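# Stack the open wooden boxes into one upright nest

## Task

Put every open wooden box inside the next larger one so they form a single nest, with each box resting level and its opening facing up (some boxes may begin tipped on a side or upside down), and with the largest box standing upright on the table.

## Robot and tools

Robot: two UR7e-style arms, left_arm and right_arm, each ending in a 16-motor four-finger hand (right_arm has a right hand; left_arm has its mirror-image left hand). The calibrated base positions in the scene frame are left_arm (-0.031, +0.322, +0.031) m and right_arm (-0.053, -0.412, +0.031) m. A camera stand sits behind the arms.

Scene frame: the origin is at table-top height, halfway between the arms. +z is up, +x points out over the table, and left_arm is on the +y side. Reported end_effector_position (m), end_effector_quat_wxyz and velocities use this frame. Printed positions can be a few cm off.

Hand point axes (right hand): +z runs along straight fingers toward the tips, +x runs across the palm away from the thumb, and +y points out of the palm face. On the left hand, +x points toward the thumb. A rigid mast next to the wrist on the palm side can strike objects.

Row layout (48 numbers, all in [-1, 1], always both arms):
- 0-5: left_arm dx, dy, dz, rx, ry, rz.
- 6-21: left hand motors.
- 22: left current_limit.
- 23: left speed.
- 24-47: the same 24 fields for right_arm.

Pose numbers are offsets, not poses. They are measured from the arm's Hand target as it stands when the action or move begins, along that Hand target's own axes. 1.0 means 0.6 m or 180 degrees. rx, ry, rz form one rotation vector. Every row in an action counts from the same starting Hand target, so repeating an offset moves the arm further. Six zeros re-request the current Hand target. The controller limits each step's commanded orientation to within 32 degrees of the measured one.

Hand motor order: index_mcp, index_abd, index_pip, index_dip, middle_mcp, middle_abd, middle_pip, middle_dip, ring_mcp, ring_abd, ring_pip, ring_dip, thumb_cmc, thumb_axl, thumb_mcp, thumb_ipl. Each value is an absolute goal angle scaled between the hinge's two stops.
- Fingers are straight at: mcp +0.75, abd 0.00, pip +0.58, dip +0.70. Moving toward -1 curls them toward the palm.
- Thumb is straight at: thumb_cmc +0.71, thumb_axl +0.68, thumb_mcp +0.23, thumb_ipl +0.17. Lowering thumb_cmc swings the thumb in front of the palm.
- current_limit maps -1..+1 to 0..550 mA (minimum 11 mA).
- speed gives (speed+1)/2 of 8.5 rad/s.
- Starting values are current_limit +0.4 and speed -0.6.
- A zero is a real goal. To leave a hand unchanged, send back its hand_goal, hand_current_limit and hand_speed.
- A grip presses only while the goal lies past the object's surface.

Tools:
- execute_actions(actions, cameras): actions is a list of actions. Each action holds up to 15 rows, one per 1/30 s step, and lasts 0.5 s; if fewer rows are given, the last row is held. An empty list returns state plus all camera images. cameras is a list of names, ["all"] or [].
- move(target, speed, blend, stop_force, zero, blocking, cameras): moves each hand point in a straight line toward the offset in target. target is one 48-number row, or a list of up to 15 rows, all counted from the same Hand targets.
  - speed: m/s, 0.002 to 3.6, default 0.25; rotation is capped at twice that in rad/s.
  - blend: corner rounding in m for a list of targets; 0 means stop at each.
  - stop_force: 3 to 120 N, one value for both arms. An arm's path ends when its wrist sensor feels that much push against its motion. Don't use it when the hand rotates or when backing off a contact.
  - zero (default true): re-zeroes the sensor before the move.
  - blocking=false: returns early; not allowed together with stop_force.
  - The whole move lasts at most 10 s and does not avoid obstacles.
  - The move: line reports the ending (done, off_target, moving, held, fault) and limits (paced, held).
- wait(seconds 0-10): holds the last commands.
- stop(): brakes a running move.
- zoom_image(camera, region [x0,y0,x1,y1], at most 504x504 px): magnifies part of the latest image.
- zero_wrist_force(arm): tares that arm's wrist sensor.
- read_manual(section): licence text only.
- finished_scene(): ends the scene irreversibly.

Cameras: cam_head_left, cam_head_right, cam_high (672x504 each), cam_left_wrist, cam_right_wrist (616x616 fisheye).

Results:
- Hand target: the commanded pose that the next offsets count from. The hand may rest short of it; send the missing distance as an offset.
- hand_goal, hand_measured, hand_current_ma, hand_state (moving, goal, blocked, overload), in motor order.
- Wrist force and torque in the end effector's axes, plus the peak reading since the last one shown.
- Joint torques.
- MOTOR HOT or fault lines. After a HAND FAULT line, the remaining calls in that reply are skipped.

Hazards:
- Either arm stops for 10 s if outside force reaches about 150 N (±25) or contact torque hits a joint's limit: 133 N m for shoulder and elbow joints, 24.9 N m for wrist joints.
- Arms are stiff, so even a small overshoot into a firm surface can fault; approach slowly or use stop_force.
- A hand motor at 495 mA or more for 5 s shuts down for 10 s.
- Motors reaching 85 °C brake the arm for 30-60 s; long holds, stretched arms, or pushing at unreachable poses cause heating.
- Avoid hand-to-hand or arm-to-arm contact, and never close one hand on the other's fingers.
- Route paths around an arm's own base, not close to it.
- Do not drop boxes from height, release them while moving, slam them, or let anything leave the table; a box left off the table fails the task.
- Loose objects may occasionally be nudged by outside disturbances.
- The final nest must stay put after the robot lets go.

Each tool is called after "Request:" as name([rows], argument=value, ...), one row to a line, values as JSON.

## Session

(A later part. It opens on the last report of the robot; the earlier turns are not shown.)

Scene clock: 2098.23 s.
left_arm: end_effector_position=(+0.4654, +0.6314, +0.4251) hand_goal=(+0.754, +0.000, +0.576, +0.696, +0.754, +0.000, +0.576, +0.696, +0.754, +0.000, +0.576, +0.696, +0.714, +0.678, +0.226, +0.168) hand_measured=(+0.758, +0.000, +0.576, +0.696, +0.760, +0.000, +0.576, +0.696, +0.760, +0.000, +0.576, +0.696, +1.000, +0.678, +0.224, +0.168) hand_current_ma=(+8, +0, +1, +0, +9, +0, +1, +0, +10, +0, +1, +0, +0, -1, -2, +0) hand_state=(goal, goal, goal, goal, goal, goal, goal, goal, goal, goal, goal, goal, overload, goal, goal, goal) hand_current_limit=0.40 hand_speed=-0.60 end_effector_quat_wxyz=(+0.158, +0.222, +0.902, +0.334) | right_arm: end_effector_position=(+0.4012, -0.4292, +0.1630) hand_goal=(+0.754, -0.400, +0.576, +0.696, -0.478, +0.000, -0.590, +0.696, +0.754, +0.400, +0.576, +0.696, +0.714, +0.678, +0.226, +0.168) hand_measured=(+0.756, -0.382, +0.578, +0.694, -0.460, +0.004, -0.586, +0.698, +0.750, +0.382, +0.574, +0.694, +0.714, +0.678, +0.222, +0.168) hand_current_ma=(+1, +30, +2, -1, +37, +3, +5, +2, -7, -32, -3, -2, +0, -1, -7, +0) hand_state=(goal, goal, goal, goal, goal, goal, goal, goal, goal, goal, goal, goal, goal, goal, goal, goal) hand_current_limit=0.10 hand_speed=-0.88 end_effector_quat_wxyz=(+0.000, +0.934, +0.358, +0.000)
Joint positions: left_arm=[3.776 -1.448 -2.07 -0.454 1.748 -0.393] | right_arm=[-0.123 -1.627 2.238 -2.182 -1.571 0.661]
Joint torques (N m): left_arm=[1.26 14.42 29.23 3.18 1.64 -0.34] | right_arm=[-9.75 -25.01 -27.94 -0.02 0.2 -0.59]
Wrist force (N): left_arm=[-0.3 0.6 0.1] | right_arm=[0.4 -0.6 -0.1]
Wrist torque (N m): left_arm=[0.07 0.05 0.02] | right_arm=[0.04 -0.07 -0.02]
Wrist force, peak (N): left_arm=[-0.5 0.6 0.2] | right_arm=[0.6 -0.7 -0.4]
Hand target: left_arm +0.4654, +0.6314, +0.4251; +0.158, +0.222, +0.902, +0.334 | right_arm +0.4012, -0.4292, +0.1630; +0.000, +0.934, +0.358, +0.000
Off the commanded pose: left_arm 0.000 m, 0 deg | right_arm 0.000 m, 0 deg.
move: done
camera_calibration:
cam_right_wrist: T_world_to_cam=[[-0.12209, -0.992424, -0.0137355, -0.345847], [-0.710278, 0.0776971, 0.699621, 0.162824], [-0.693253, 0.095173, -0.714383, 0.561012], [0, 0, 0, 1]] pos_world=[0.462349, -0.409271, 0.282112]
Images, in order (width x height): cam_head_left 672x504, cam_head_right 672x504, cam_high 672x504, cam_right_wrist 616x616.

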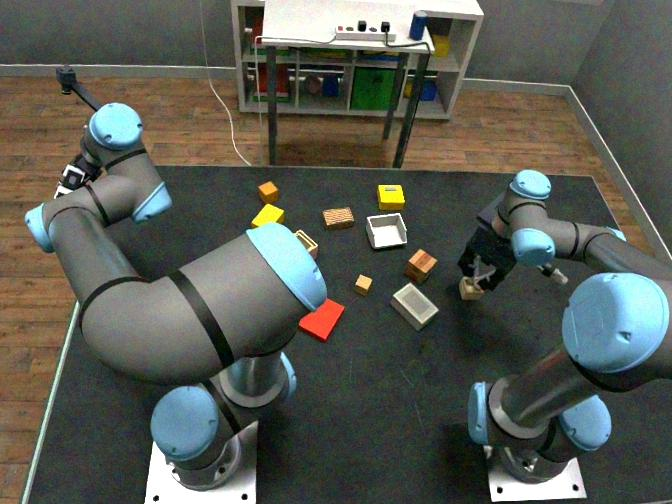

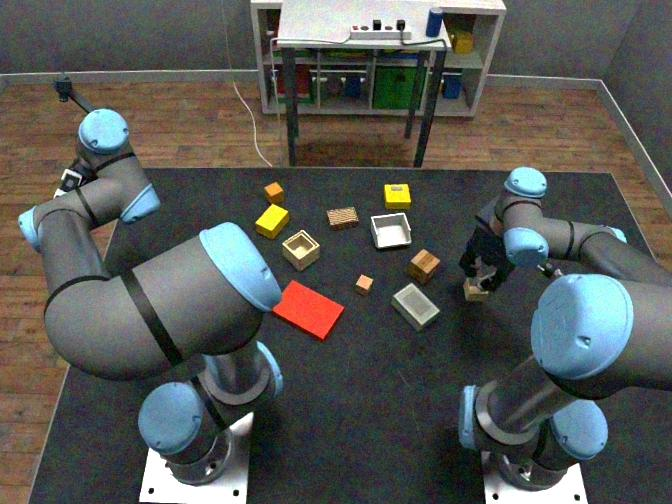

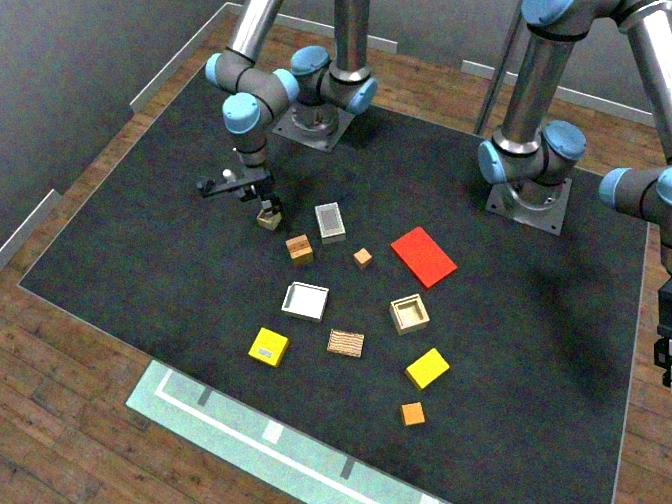

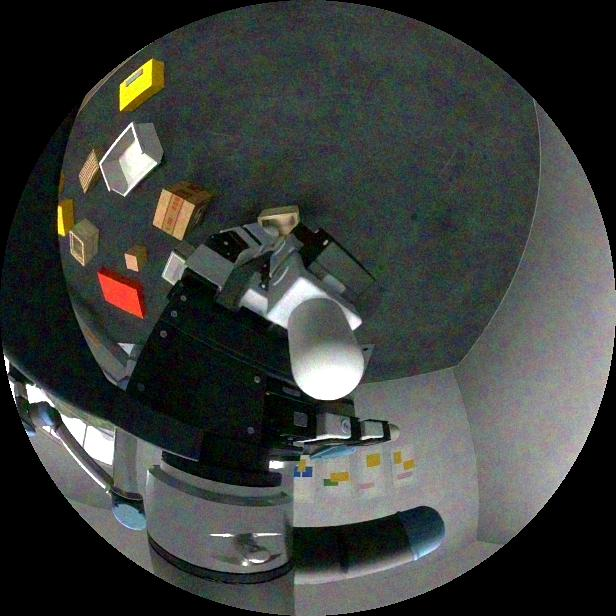

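Request:
move(target=[0,0,0,0,0,0,0.754,0,0.576,0.696,0.754,0,0.576,0.696,0.754,0,0.576,0.696,0.714,0.678,0.226,0.168,0.4,-0.6,0,0,0.0333,0,0,0,0.754,-0.40,0.576,0.696,-0.479,0,-0.591,0.696,0.754,0.40,0.576,0.696,0.714,0.678,0.226,0.168,0.1,-0.88], speed=0.02, stop_force=3, cameras=["cam_head_left", "cam_head_right", "cam_high", "cam_right_wrist"])

Request:
zoom_image(camera="cam_right_wrist", region=[240, 180, 320, 260])

Request:
zoom_image(camera="cam_head_left", region=[450, 260, 495, 305])

Request:
zoom_image(camera="cam_high", region=[246, 190, 291, 235])

Scene clock: 2118.70 s.
left_arm: end_effector_position=(+0.4654, +0.6314, +0.4251) hand_goal=(+0.754, +0.000, +0.576, +0.696, +0.754, +0.000, +0.576, +0.696, +0.754, +0.000, +0.576, +0.696, +0.714, +0.678, +0.226, +0.168) hand_measured=(+0.758, +0.000, +0.576, +0.696, +0.760, +0.000, +0.576, +0.696, +0.760, +0.000, +0.576, +0.696, +1.000, +0.678, +0.224, +0.168) hand_current_ma=(+8, +0, +1, +0, +9, +0, +1, +0, +10, +0, +1, +0, +0, -1, -2, +0) hand_state=(goal, goal, goal, goal, goal, goal, goal, goal, goal, goal, goal, goal, overload, goal, goal, goal) hand_current_limit=0.40 hand_speed=-0.60 end_effector_quat_wxyz=(+0.158, +0.222, +0.902, +0.334) | right_arm: end_effector_position=(+0.4012, -0.4292, +0.1430) hand_goal=(+0.754, -0.400, +0.576, +0.696, -0.478, +0.000, -0.590, +0.696, +0.754, +0.400, +0.576, +0.696, +0.714, +0.678, +0.226, +0.168) hand_measured=(+0.754, -0.382, +0.578, +0.694, -0.460, +0.004, -0.586, +0.698, +0.750, +0.382, +0.574, +0.694, +0.714, +0.678, +0.222, +0.168) hand_current_ma=(+1, +30, +2, -1, +37, +3, +5, +2, -7, -32, -3, -2, +0, -1, -7, +0) hand_state=(goal, goal, goal, goal, goal, goal, goal, goal, goal, goal, goal, goal, goal, goal, goal, goal) hand_current_limit=0.10 hand_speed=-0.88 end_effector_quat_wxyz=(+0.000, +0.934, +0.358, +0.000)
Joint positions: left_arm=[3.776 -1.448 -2.07 -0.454 1.748 -0.393] | right_arm=[-0.123 -1.591 2.267 -2.248 -1.571 0.661]
Joint torques (N m): left_arm=[2.43 14.22 29.41 3.03 1.49 -0.17] | right_arm=[-8.91 -26.18 -26.18 0.05 -1.22 -0.21]
Wrist force (N): left_arm=[-0.1 0.5 0.0] | right_arm=[0.2 -0.5 -0.2]
Wrist torque (N m): left_arm=[0.05 0.03 0.04] | right_arm=[0.06 -0.05 -0.02]
Wrist force, peak (N): left_arm=[-0.4 0.7 0.0] | right_arm=[0.5 -0.7 -0.6]
Hand target: left_arm +0.4654, +0.6314, +0.4251; +0.158, +0.222, +0.902, +0.334 | right_arm +0.4012, -0.4292, +0.1430; +0.000, +0.934, +0.358, +0.000
Off the commanded pose: left_arm 0.000 m, 0 deg | right_arm 0.000 m, 0 deg.
move: done
camera_calibration:
cam_right_wrist: T_world_to_cam=[[-0.122162, -0.992416, -0.0136668, -0.346103], [-0.710267, 0.0777959, 0.699621, 0.176852], [-0.693252, 0.095174, -0.714384, 0.546725], [0, 0, 0, 1]] pos_world=[0.462349, -0.409271, 0.262112]
Images, in order (width x height): cam_head_left 672x504, cam_head_right 672x504, cam_high 672x504, cam_right_wrist 616x616.

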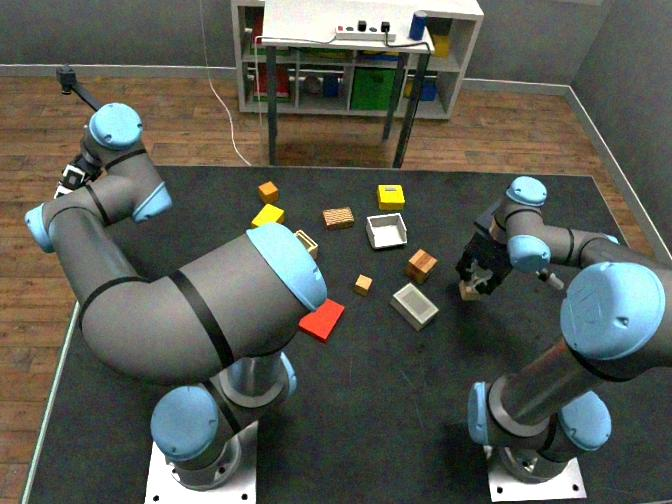

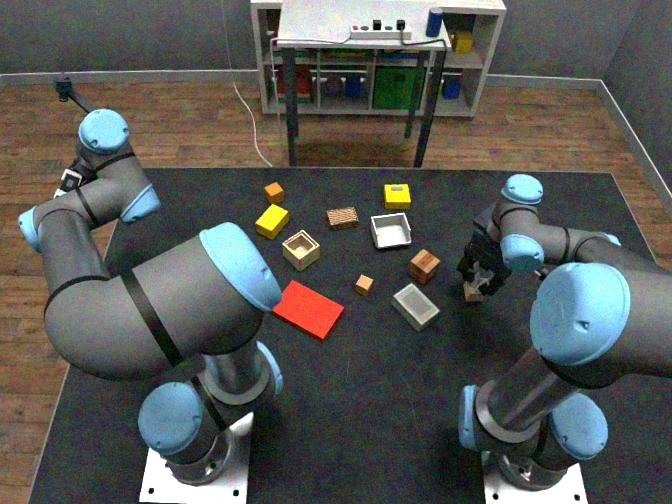

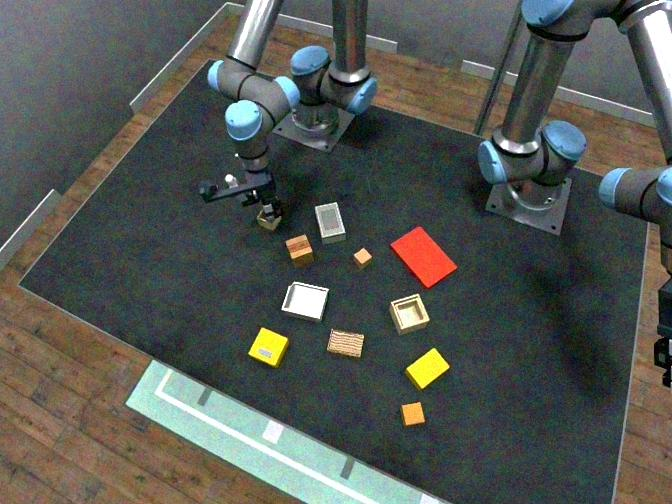

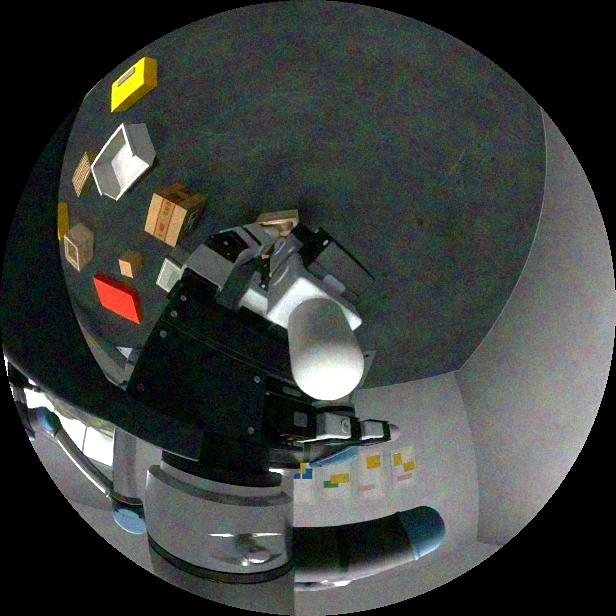

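Scaled by 6.300 from the camera's 616x616 image, which has a finer 880x880 frame.

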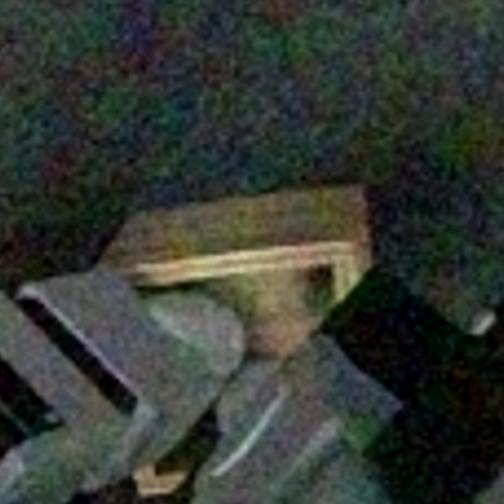

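Scaled by 11.200.

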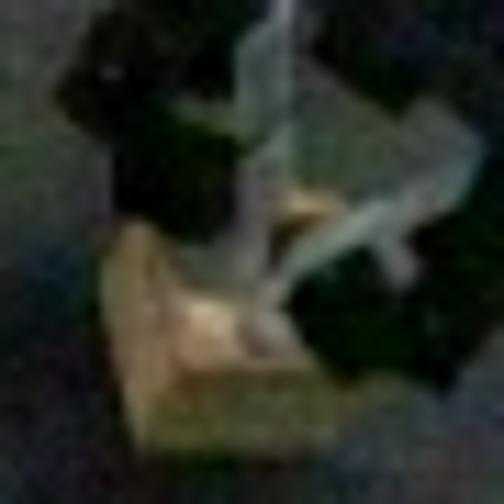

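Scaled by 11.200.

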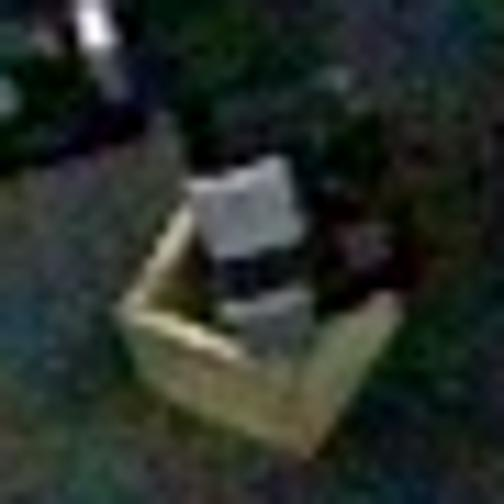

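Request:
move([
  [0,0,0,0,0,0,0.754,0,0.576,0.696,0.754,0,0.576,0.696,0.754,0,0.576,0.696,0.714,0.678,0.226,0.168,0.4,-0.6,0,0,0.0025,0,0,0,0.754,-0.40,0.576,0.696,-0.479,0,-0.591,0.696,0.754,0.40,0.576,0.696,0.714,0.678,0.226,0.168,0.1,-0.88],
  [0,0,0,0,0,0,0.754,0,0.576,0.696,0.754,0,0.576,0.696,0.754,0,0.576,0.696,0.714,0.678,0.226,0.168,0.4,-0.6,0,0,0.0025,0,0,0,0.754,-0.20,0.576,0.696,-0.479,0,-0.591,0.696,0.754,0.20,0.576,0.696,0.714,0.678,0.226,0.168,0.3,-0.94],
], speed=0.01, cameras=["cam_head_left", "cam_head_right", "cam_high", "cam_right_wrist"])

Request:
zoom_image(camera="cam_right_wrist", region=[240, 180, 320, 260])

Request:
zoom_image(camera="cam_head_left", region=[450, 260, 495, 305])

Request:
zoom_image(camera="cam_high", region=[246, 190, 291, 235])

Scene clock: 2125.90 s.
left_arm: end_effector_position=(+0.4654, +0.6314, +0.4251) hand_goal=(+0.754, +0.000, +0.576, +0.696, +0.754, +0.000, +0.576, +0.696, +0.754, +0.000, +0.576, +0.696, +0.714, +0.678, +0.226, +0.168) hand_measured=(+0.758, +0.000, +0.576, +0.696, +0.760, +0.000, +0.576, +0.696, +0.760, +0.000, +0.576, +0.696, +1.000, +0.678, +0.224, +0.168) hand_current_ma=(+8, +0, +1, +0, +9, +0, +1, +0, +10, +0, +1, +0, +0, -1, -2, +0) hand_state=(goal, goal, goal, goal, goal, goal, goal, goal, goal, goal, goal, goal, overload, goal, goal, goal) hand_current_limit=0.40 hand_speed=-0.60 end_effector_quat_wxyz=(+0.158, +0.222, +0.902, +0.334) | right_arm: end_effector_position=(+0.4012, -0.4292, +0.1415) hand_goal=(+0.754, -0.200, +0.576, +0.696, -0.478, +0.000, -0.590, +0.696, +0.754, +0.200, +0.576, +0.696, +0.714, +0.678, +0.226, +0.168) hand_measured=(+0.748, -0.356, +0.572, +0.694, -0.460, +0.004, -0.586, +0.698, +0.746, +0.356, +0.572, +0.694, +0.714, +0.678, +0.222, +0.168) hand_current_ma=(-11, -357, -4, -1, +37, +3, +5, +2, -15, +358, -5, -2, +0, -1, -7, +0) hand_state=(goal, blocked, goal, goal, goal, goal, goal, goal, goal, blocked, goal, goal, goal, goal, goal, goal) hand_current_limit=0.30 hand_speed=-0.94 end_effector_quat_wxyz=(+0.000, +0.934, +0.358, +0.000)
Joint positions: left_arm=[3.776 -1.448 -2.07 -0.454 1.748 -0.393] | right_arm=[-0.123 -1.588 2.27 -2.253 -1.571 0.661]
Joint torques (N m): left_arm=[2.84 13.01 28.73 3.11 1.62 -0.49] | right_arm=[-1.78 -23.63 -22.6 0.01 -1.35 0.43]
Wrist force (N): left_arm=[0.0 0.3 0.5] | right_arm=[0.8 0.5 -2.3]
Wrist torque (N m): left_arm=[-0.01 0.02 0.06] | right_arm=[0.17 -0.02 0.04]
Wrist force, peak (N): left_arm=[-0.5 0.4 0.6] | right_arm=[0.3 0.6 -2.9]
Hand target: left_arm +0.4654, +0.6314, +0.4251; +0.158, +0.222, +0.902, +0.334 | right_arm +0.4012, -0.4292, +0.1415; +0.000, +0.934, +0.358, +0.000
Off the commanded pose: left_arm 0.000 m, 0 deg | right_arm 0.000 m, 0 deg.
move: done
camera_calibration:
cam_right_wrist: T_world_to_cam=[[-0.12217, -0.992415, -0.013659, -0.346122], [-0.710265, 0.077807, 0.699621, 0.177905], [-0.693251, 0.0951741, -0.714384, 0.545653], [0, 0, 0, 1]] pos_world=[0.462349, -0.409271, 0.260612]
Images, in order (width x height): cam_head_left 672x504, cam_head_right 672x504, cam_high 672x504, cam_right_wrist 616x616.

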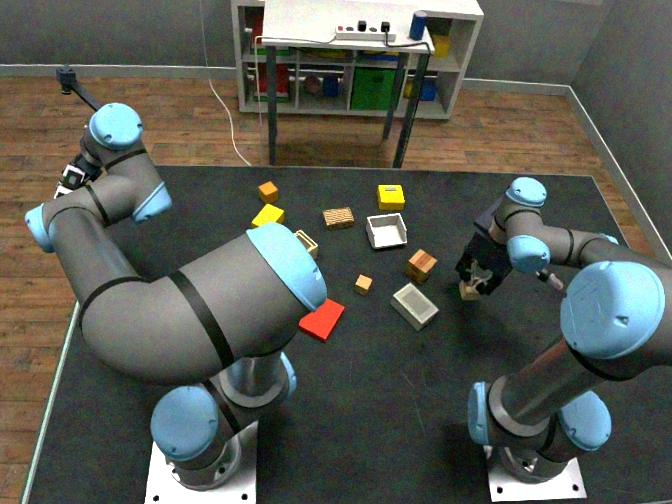

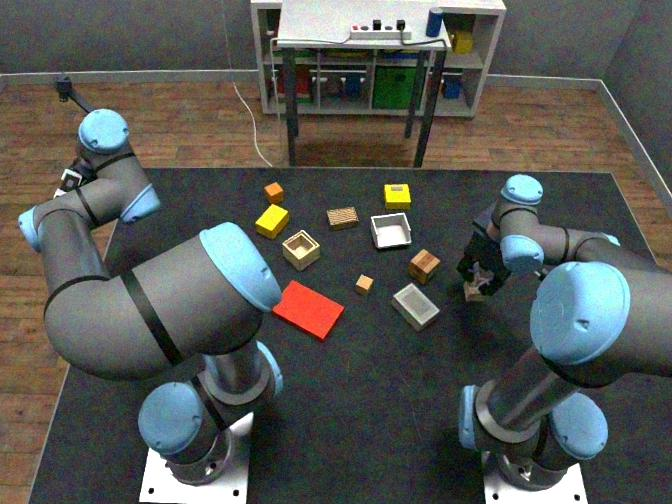

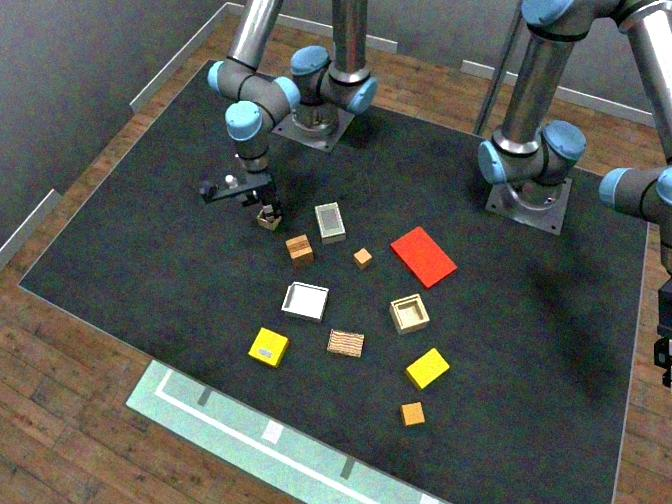

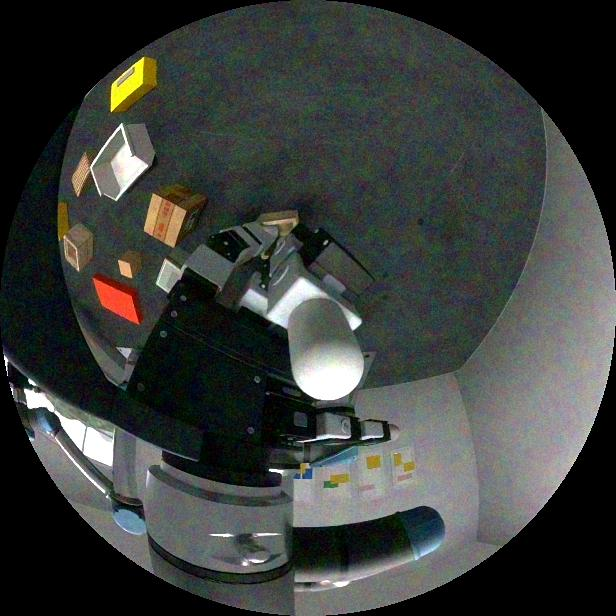

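Scaled by 6.300 from the camera's 616x616 image, which has a finer 880x880 frame.

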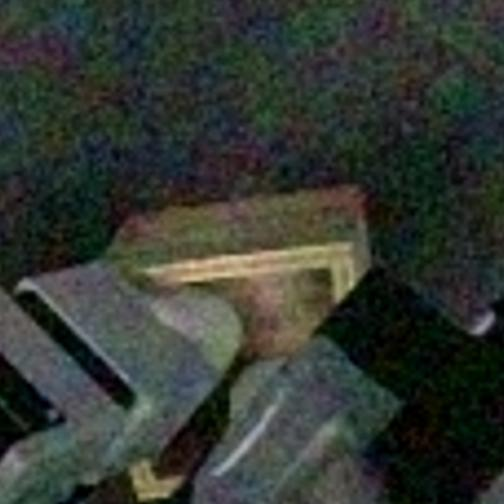

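Scaled by 11.200.

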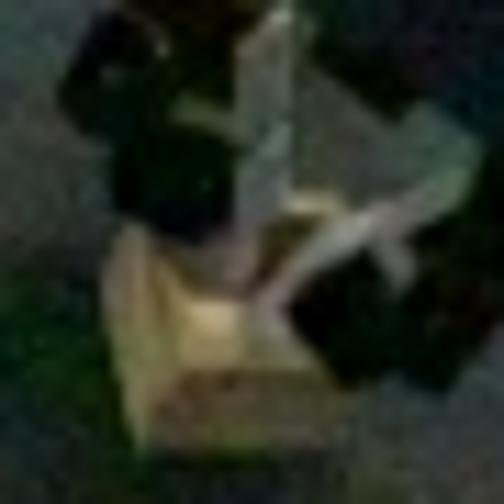

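Scaled by 11.200.

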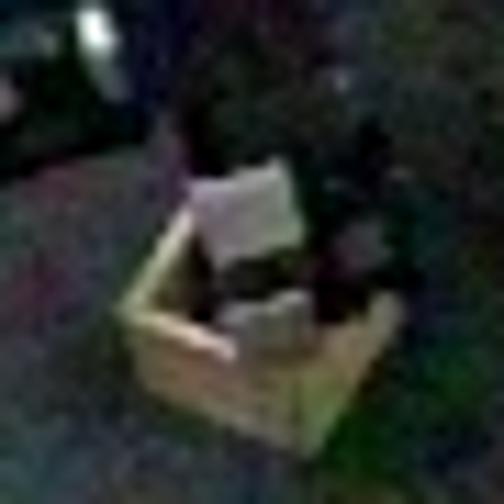

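Request:
move(target=[0,0,0,0,0,0,0.754,0,0.576,0.696,0.754,0,0.576,0.696,0.754,0,0.576,0.696,0.714,0.678,0.226,0.168,0.4,-0.6,0,0,-0.0133,0,0,0,0.754,-0.20,0.576,0.696,-0.479,0,-0.591,0.696,0.754,0.20,0.576,0.696,0.714,0.678,0.226,0.168,0.3,-0.94], speed=0.01, cameras=["cam_head_left", "cam_head_right", "cam_high", "cam_right_wrist"])

Request:
zoom_image(camera="cam_right_wrist", region=[240, 180, 320, 260])

Request:
zoom_image(camera="cam_head_left", region=[450, 260, 495, 305])

Request:
zoom_image(camera="cam_high", region=[246, 190, 291, 235])

Scene clock: 2136.87 s.
left_arm: end_effector_position=(+0.4654, +0.6314, +0.4251) hand_goal=(+0.754, +0.000, +0.576, +0.696, +0.754, +0.000, +0.576, +0.696, +0.754, +0.000, +0.576, +0.696, +0.714, +0.678, +0.226, +0.168) hand_measured=(+0.758, +0.000, +0.576, +0.696, +0.760, +0.000, +0.576, +0.696, +0.760, +0.000, +0.576, +0.696, +1.000, +0.678, +0.224, +0.168) hand_current_ma=(+8, +0, +1, +0, +9, +0, +1, +0, +10, +0, +1, +0, +0, -1, -2, +0) hand_state=(goal, goal, goal, goal, goal, goal, goal, goal, goal, goal, goal, goal, overload, goal, goal, goal) hand_current_limit=0.40 hand_speed=-0.60 end_effector_quat_wxyz=(+0.158, +0.222, +0.902, +0.334) | right_arm: end_effector_position=(+0.4012, -0.4292, +0.1496) hand_goal=(+0.754, -0.200, +0.576, +0.696, -0.478, +0.000, -0.590, +0.696, +0.754, +0.200, +0.576, +0.696, +0.714, +0.678, +0.226, +0.168) hand_measured=(+0.748, -0.344, +0.572, +0.694, -0.460, +0.004, -0.586, +0.698, +0.752, +0.348, +0.574, +0.694, +0.714, +0.678, +0.222, +0.168) hand_current_ma=(-11, -357, -4, -1, +37, +3, +5, +2, -3, +358, -3, -2, +0, -1, -7, +0) hand_state=(goal, blocked, goal, goal, goal, goal, goal, goal, goal, blocked, goal, goal, goal, goal, goal, goal) hand_current_limit=0.30 hand_speed=-0.94 end_effector_quat_wxyz=(+0.000, +0.934, +0.358, +0.000)
Joint positions: left_arm=[3.776 -1.448 -2.07 -0.454 1.748 -0.393] | right_arm=[-0.123 -1.603 2.258 -2.226 -1.571 0.661]
Joint torques (N m): left_arm=[2.04 13.58 29.23 3.2 1.64 -0.39] | right_arm=[4.92 -12.14 -16.69 -3.83 -1.3 0.47]
Wrist force (N): left_arm=[-0.2 0.4 0.3] | right_arm=[0.2 -0.7 -0.1]
Wrist torque (N m): left_arm=[0.02 0.04 0.03] | right_arm=[0.04 -0.04 -0.03]
Wrist force, peak (N): left_arm=[-0.4 0.7 0.3] | right_arm=[-0.1 0.5 -3.0]
Hand target: left_arm +0.4654, +0.6314, +0.4251; +0.158, +0.222, +0.902, +0.334 | right_arm +0.4012, -0.4292, +0.1495; +0.000, +0.934, +0.358, +0.000
Off the commanded pose: left_arm 0.000 m, 0 deg | right_arm 0.000 m, 0 deg.
move: done
camera_calibration:
cam_right_wrist: T_world_to_cam=[[-0.122162, -0.992416, -0.0136668, -0.346013], [-0.710267, 0.0777959, 0.699621, 0.172234], [-0.693252, 0.095174, -0.714384, 0.55144], [0, 0, 0, 1]] pos_world=[0.462349, -0.409271, 0.268712]
Images, in order (width x height): cam_head_left 672x504, cam_head_right 672x504, cam_high 672x504, cam_right_wrist 616x616.

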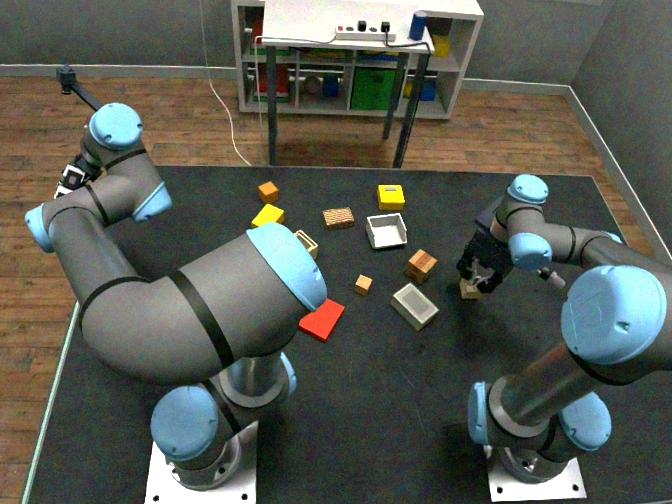

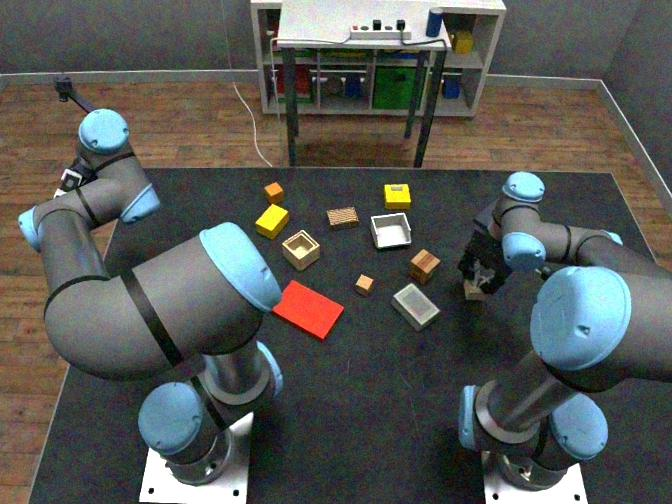

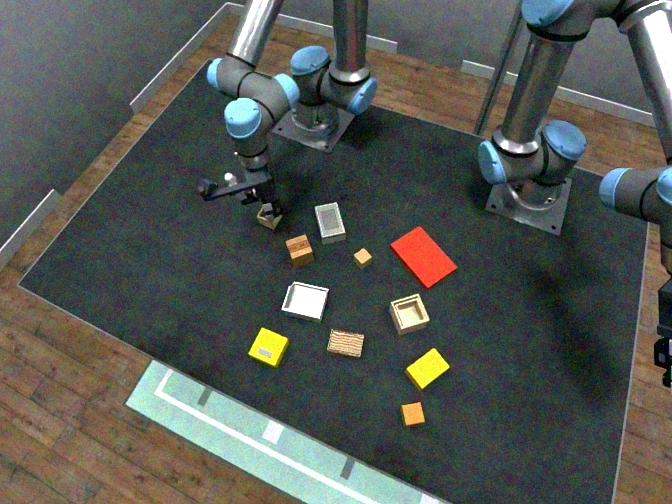

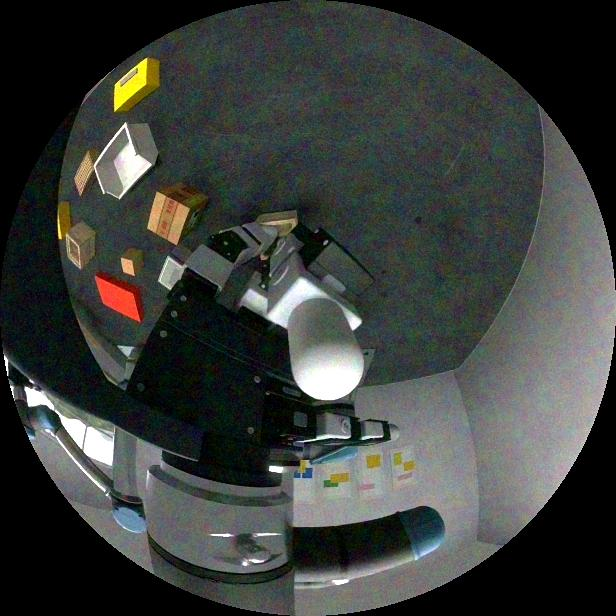

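Scaled by 6.300 from the camera's 616x616 image, which has a finer 880x880 frame.

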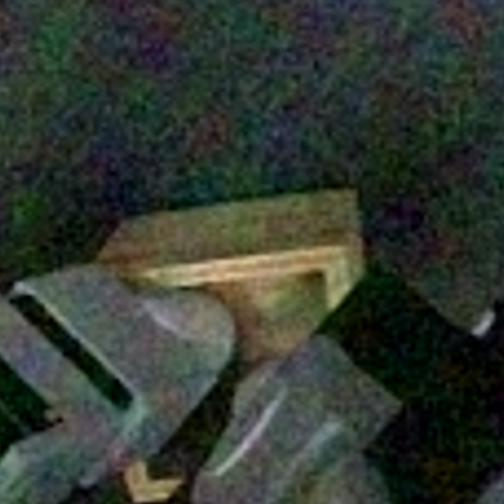

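Scaled by 11.200.

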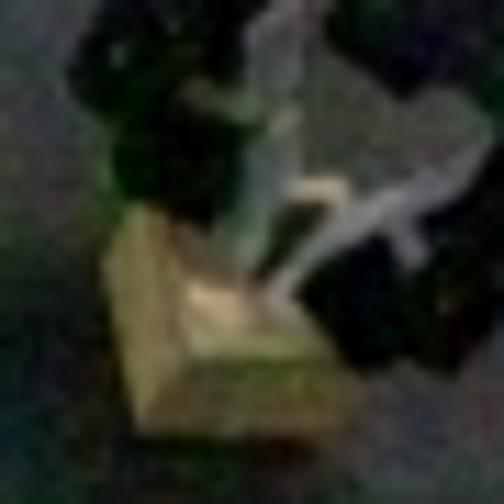

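Scaled by 11.200.

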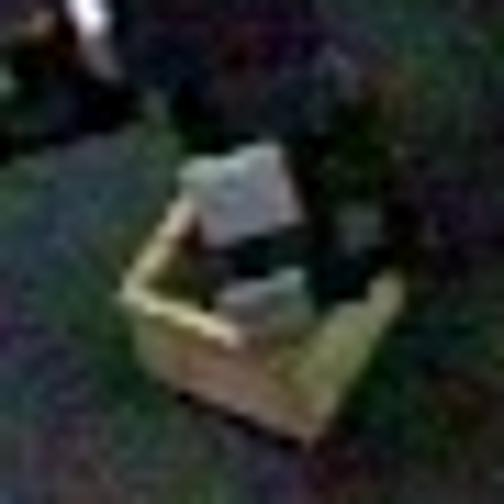

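Request:
wait(seconds=1.0, cameras=["cam_high"])

Request:
zoom_image(camera="cam_high", region=[246, 190, 291, 235])

Scene clock: 2146.00 s.
left_arm: end_effector_position=(+0.4654, +0.6314, +0.4251) hand_goal=(+0.754, +0.000, +0.576, +0.696, +0.754, +0.000, +0.576, +0.696, +0.754, +0.000, +0.576, +0.696, +0.714, +0.678, +0.226, +0.168) hand_measured=(+0.758, +0.000, +0.576, +0.696, +0.760, +0.000, +0.576, +0.696, +0.760, +0.000, +0.576, +0.696, +1.000, +0.678, +0.224, +0.168) hand_current_ma=(+8, +0, +1, +0, +9, +0, +1, +0, +10, +0, +1, +0, +0, -1, -2, +0) hand_state=(goal, goal, goal, goal, goal, goal, goal, goal, goal, goal, goal, goal, overload, goal, goal, goal) hand_current_limit=0.40 hand_speed=-0.60 end_effector_quat_wxyz=(+0.158, +0.222, +0.902, +0.334) | right_arm: end_effector_position=(+0.4012, -0.4292, +0.1495) hand_goal=(+0.754, -0.200, +0.576, +0.696, -0.478, +0.000, -0.590, +0.696, +0.754, +0.200, +0.576, +0.696, +0.714, +0.678, +0.226, +0.168) hand_measured=(+0.748, -0.344, +0.572, +0.694, -0.460, +0.004, -0.586, +0.698, +0.752, +0.348, +0.574, +0.694, +0.714, +0.678, +0.222, +0.168) hand_current_ma=(-11, -357, -4, -1, +37, +3, +5, +2, -3, +357, -3, -2, +0, -1, -7, +0) hand_state=(goal, blocked, goal, goal, goal, goal, goal, goal, goal, blocked, goal, goal, goal, goal, goal, goal) hand_current_limit=0.30 hand_speed=-0.94 end_effector_quat_wxyz=(+0.000, +0.934, +0.358, +0.000)
Joint positions: left_arm=[3.776 -1.448 -2.07 -0.454 1.748 -0.393] | right_arm=[-0.123 -1.603 2.258 -2.226 -1.571 0.661]
Joint torques (N m): left_arm=[1.11 12.91 29.29 3.16 1.62 -0.41] | right_arm=[5.08 -10.15 -10.68 -4.25 -1.3 0.49]
Wrist force (N): left_arm=[-0.3 0.4 0.2] | right_arm=[0.3 -0.5 0.0]
Wrist torque (N m): left_arm=[0.03 0.05 0.03] | right_arm=[0.05 -0.05 -0.01]
Wrist force, peak (N): left_arm=[-0.6 0.6 0.5] | right_arm=[0.7 -0.8 0.3]
Hand target: left_arm +0.4654, +0.6314, +0.4251; +0.158, +0.222, +0.902, +0.334 | right_arm +0.4012, -0.4292, +0.1495; +0.000, +0.934, +0.358, +0.000
Off the commanded pose: left_arm 0.000 m, 0 deg | right_arm 0.000 m, 0 deg.
wait: 1.00 s; at rest from the start
Images, in order (width x height): cam_high 672x504.

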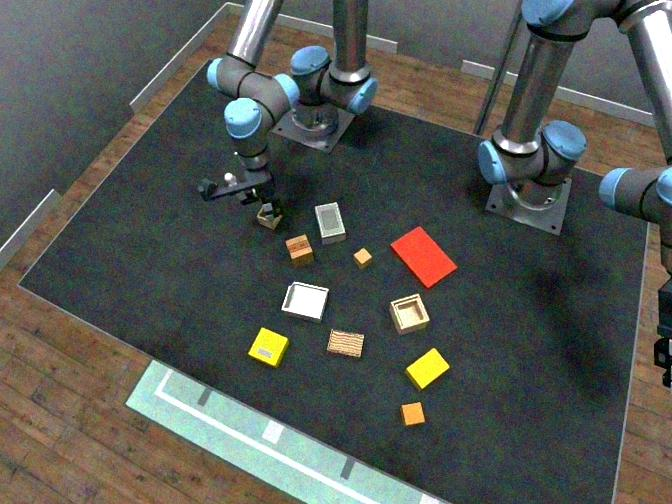

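Scaled by 11.200.

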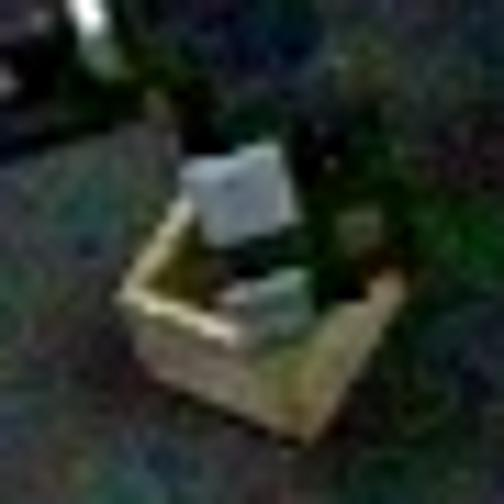

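Request:
move([
  [0,0,0,0,0,0,0.754,0,0.576,0.696,0.754,0,0.576,0.696,0.754,0,0.576,0.696,0.714,0.678,0.226,0.168,0.4,-0.6,0,0,-0.1308,0,0,0,0.754,-0.20,0.576,0.696,-0.479,0,-0.591,0.696,0.754,0.20,0.576,0.696,0.714,0.678,0.226,0.168,0.3,-0.94],
  [0,0,0,0,0,0,0.754,0,0.576,0.696,0.754,0,0.576,0.696,0.754,0,0.576,0.696,0.714,0.678,0.226,0.168,0.4,-0.6,0.7693,-0.4520,-0.1308,0,0,-0.2536,0.754,-0.20,0.576,0.696,-0.479,0,-0.591,0.696,0.754,0.20,0.576,0.696,0.714,0.678,0.226,0.168,0.3,-0.94],
], speed=[0.04, 0.12], blend=0.015, cameras=["cam_head_left", "cam_head_right", "cam_high", "cam_right_wrist"])

Request:
zoom_image(camera="cam_right_wrist", region=[220, 150, 340, 270])

Request:
zoom_image(camera="cam_head_right", region=[250, 190, 350, 290])

Request:
zoom_image(camera="cam_high", region=[360, 250, 460, 350])

Scene clock: 2185.80 s.
left_arm: end_effector_position=(+0.4654, +0.6314, +0.4251) hand_goal=(+0.754, +0.000, +0.576, +0.696, +0.754, +0.000, +0.576, +0.696, +0.754, +0.000, +0.576, +0.696, +0.714, +0.678, +0.226, +0.168) hand_measured=(+0.758, +0.000, +0.576, +0.696, +0.760, +0.000, +0.576, +0.696, +0.760, +0.000, +0.576, +0.696, +1.000, +0.678, +0.224, +0.168) hand_current_ma=(+8, +0, +1, +0, +9, +0, +1, +0, +10, +0, +1, +0, +0, -1, -2, +0) hand_state=(goal, goal, goal, goal, goal, goal, goal, goal, goal, goal, goal, goal, overload, goal, goal, goal) hand_current_limit=0.40 hand_speed=-0.60 end_effector_quat_wxyz=(+0.158, +0.222, +0.902, +0.334) | right_arm: end_effector_position=(+0.5625, +0.0813, +0.2278) hand_goal=(+0.754, -0.200, +0.576, +0.696, -0.478, +0.000, -0.590, +0.696, +0.754, +0.200, +0.576, +0.696, +0.714, +0.678, +0.226, +0.168) hand_measured=(+0.748, -0.344, +0.572, +0.694, -0.460, +0.002, -0.586, +0.698, +0.752, +0.348, +0.574, +0.694, +0.714, +0.678, +0.222, +0.168) hand_current_ma=(-10, -357, -4, -1, +37, +3, +5, +2, -3, +358, -3, -2, +0, -1, -7, +0) hand_state=(goal, blocked, goal, goal, goal, goal, goal, goal, goal, blocked, goal, goal, goal, goal, goal, goal) hand_current_limit=0.30 hand_speed=-0.94 end_effector_quat_wxyz=(+0.000, +0.721, +0.693, +0.000)
Joint positions: left_arm=[3.776 -1.448 -2.07 -0.454 1.748 -0.393] | right_arm=[0.648 -0.948 1.156 -1.779 -1.571 0.635]
Joint torques (N m): left_arm=[1.61 13.37 29.82 3.11 1.64 -0.7] | right_arm=[-10.83 -41.19 -28.52 -3.95 -1.69 0.39]
Wrist force (N): left_arm=[-0.2 0.7 0.0] | right_arm=[0.1 -0.8 0.3]
Wrist torque (N m): left_arm=[0.08 0.03 0.03] | right_arm=[-0.02 -0.01 -0.03]
Wrist force, peak (N): left_arm=[-0.7 0.5 0.5] | right_arm=[1.4 -0.5 0.6]
Hand target: left_arm +0.4654, +0.6314, +0.4251; +0.158, +0.222, +0.902, +0.334 | right_arm +0.5626, +0.0813, +0.2278; +0.000, +0.721, +0.693, +0.000
Off the commanded pose: left_arm 0.000 m, 0 deg | right_arm 0.000 m, 0 deg.
move: done
camera_calibration:
cam_right_wrist: T_world_to_cam=[[0.624273, -0.781094, -0.0132819, -0.255794], [-0.551997, -0.453075, 0.700016, 0.14635], [-0.552795, -0.429669, -0.714004, 0.63411], [0, 0, 0, 1]] pos_world=[0.591003, 0.138966, 0.346913]
Images, in order (width x height): cam_head_left 672x504, cam_head_right 672x504, cam_high 672x504, cam_right_wrist 616x616.

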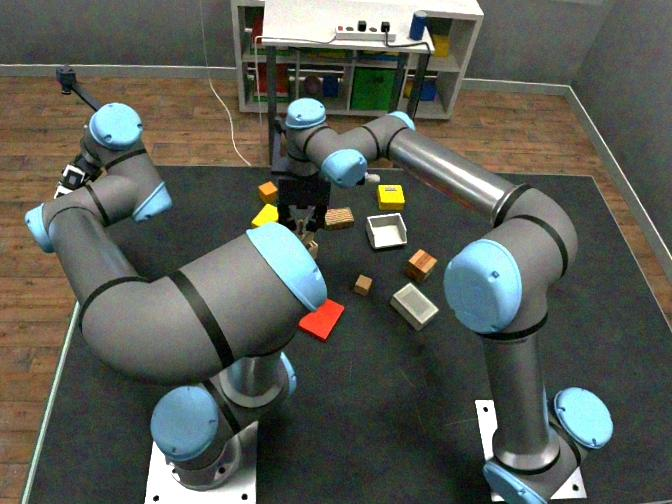

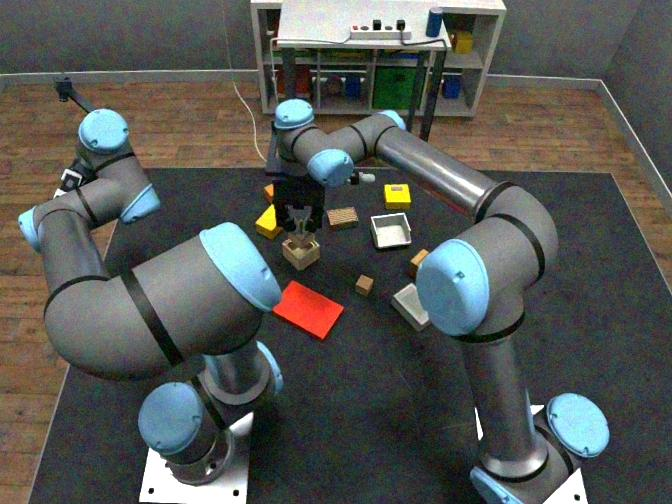

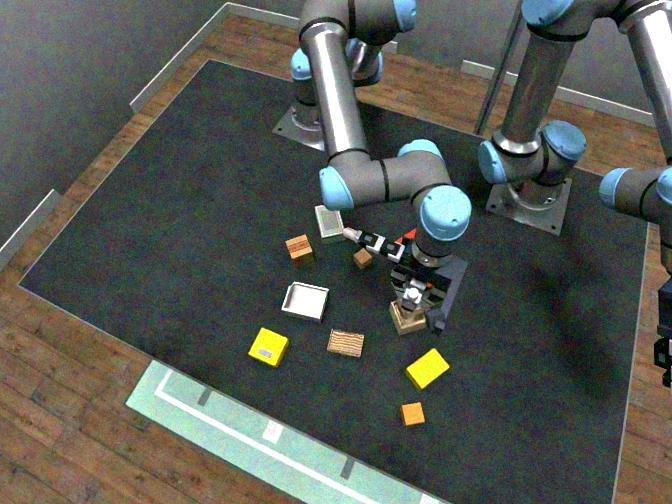

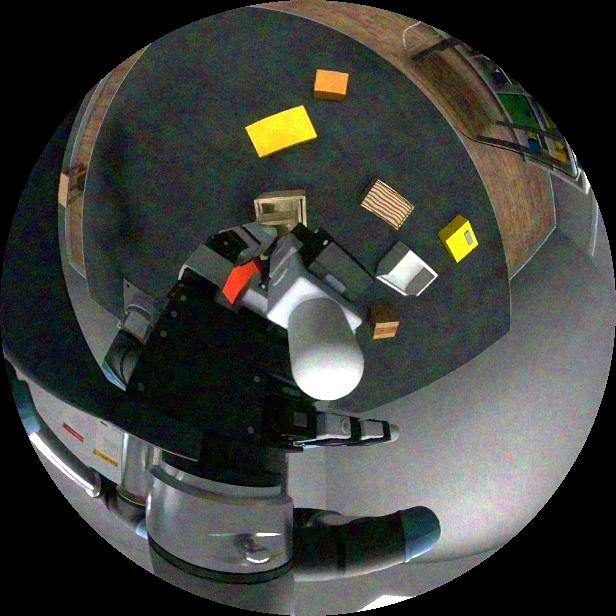

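Scaled by 4.200 from the camera's 616x616 image, which has a finer 880x880 frame.

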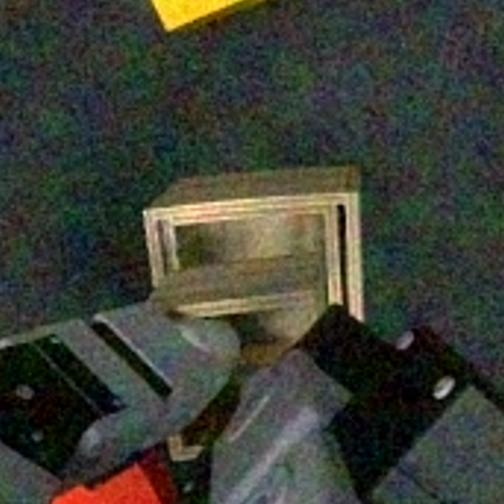

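Scaled by 5.040.

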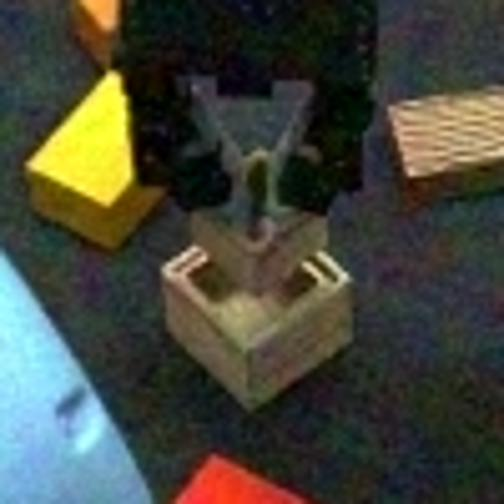

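Scaled by 5.040.

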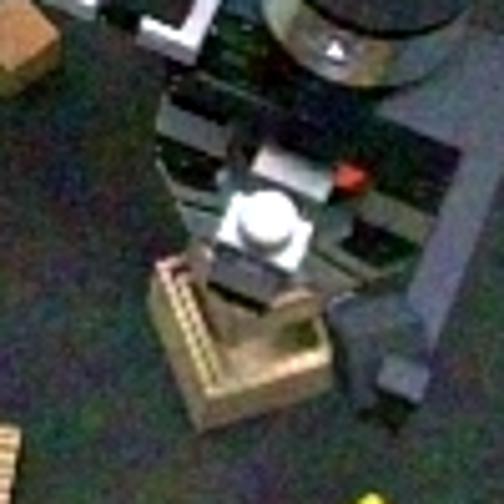

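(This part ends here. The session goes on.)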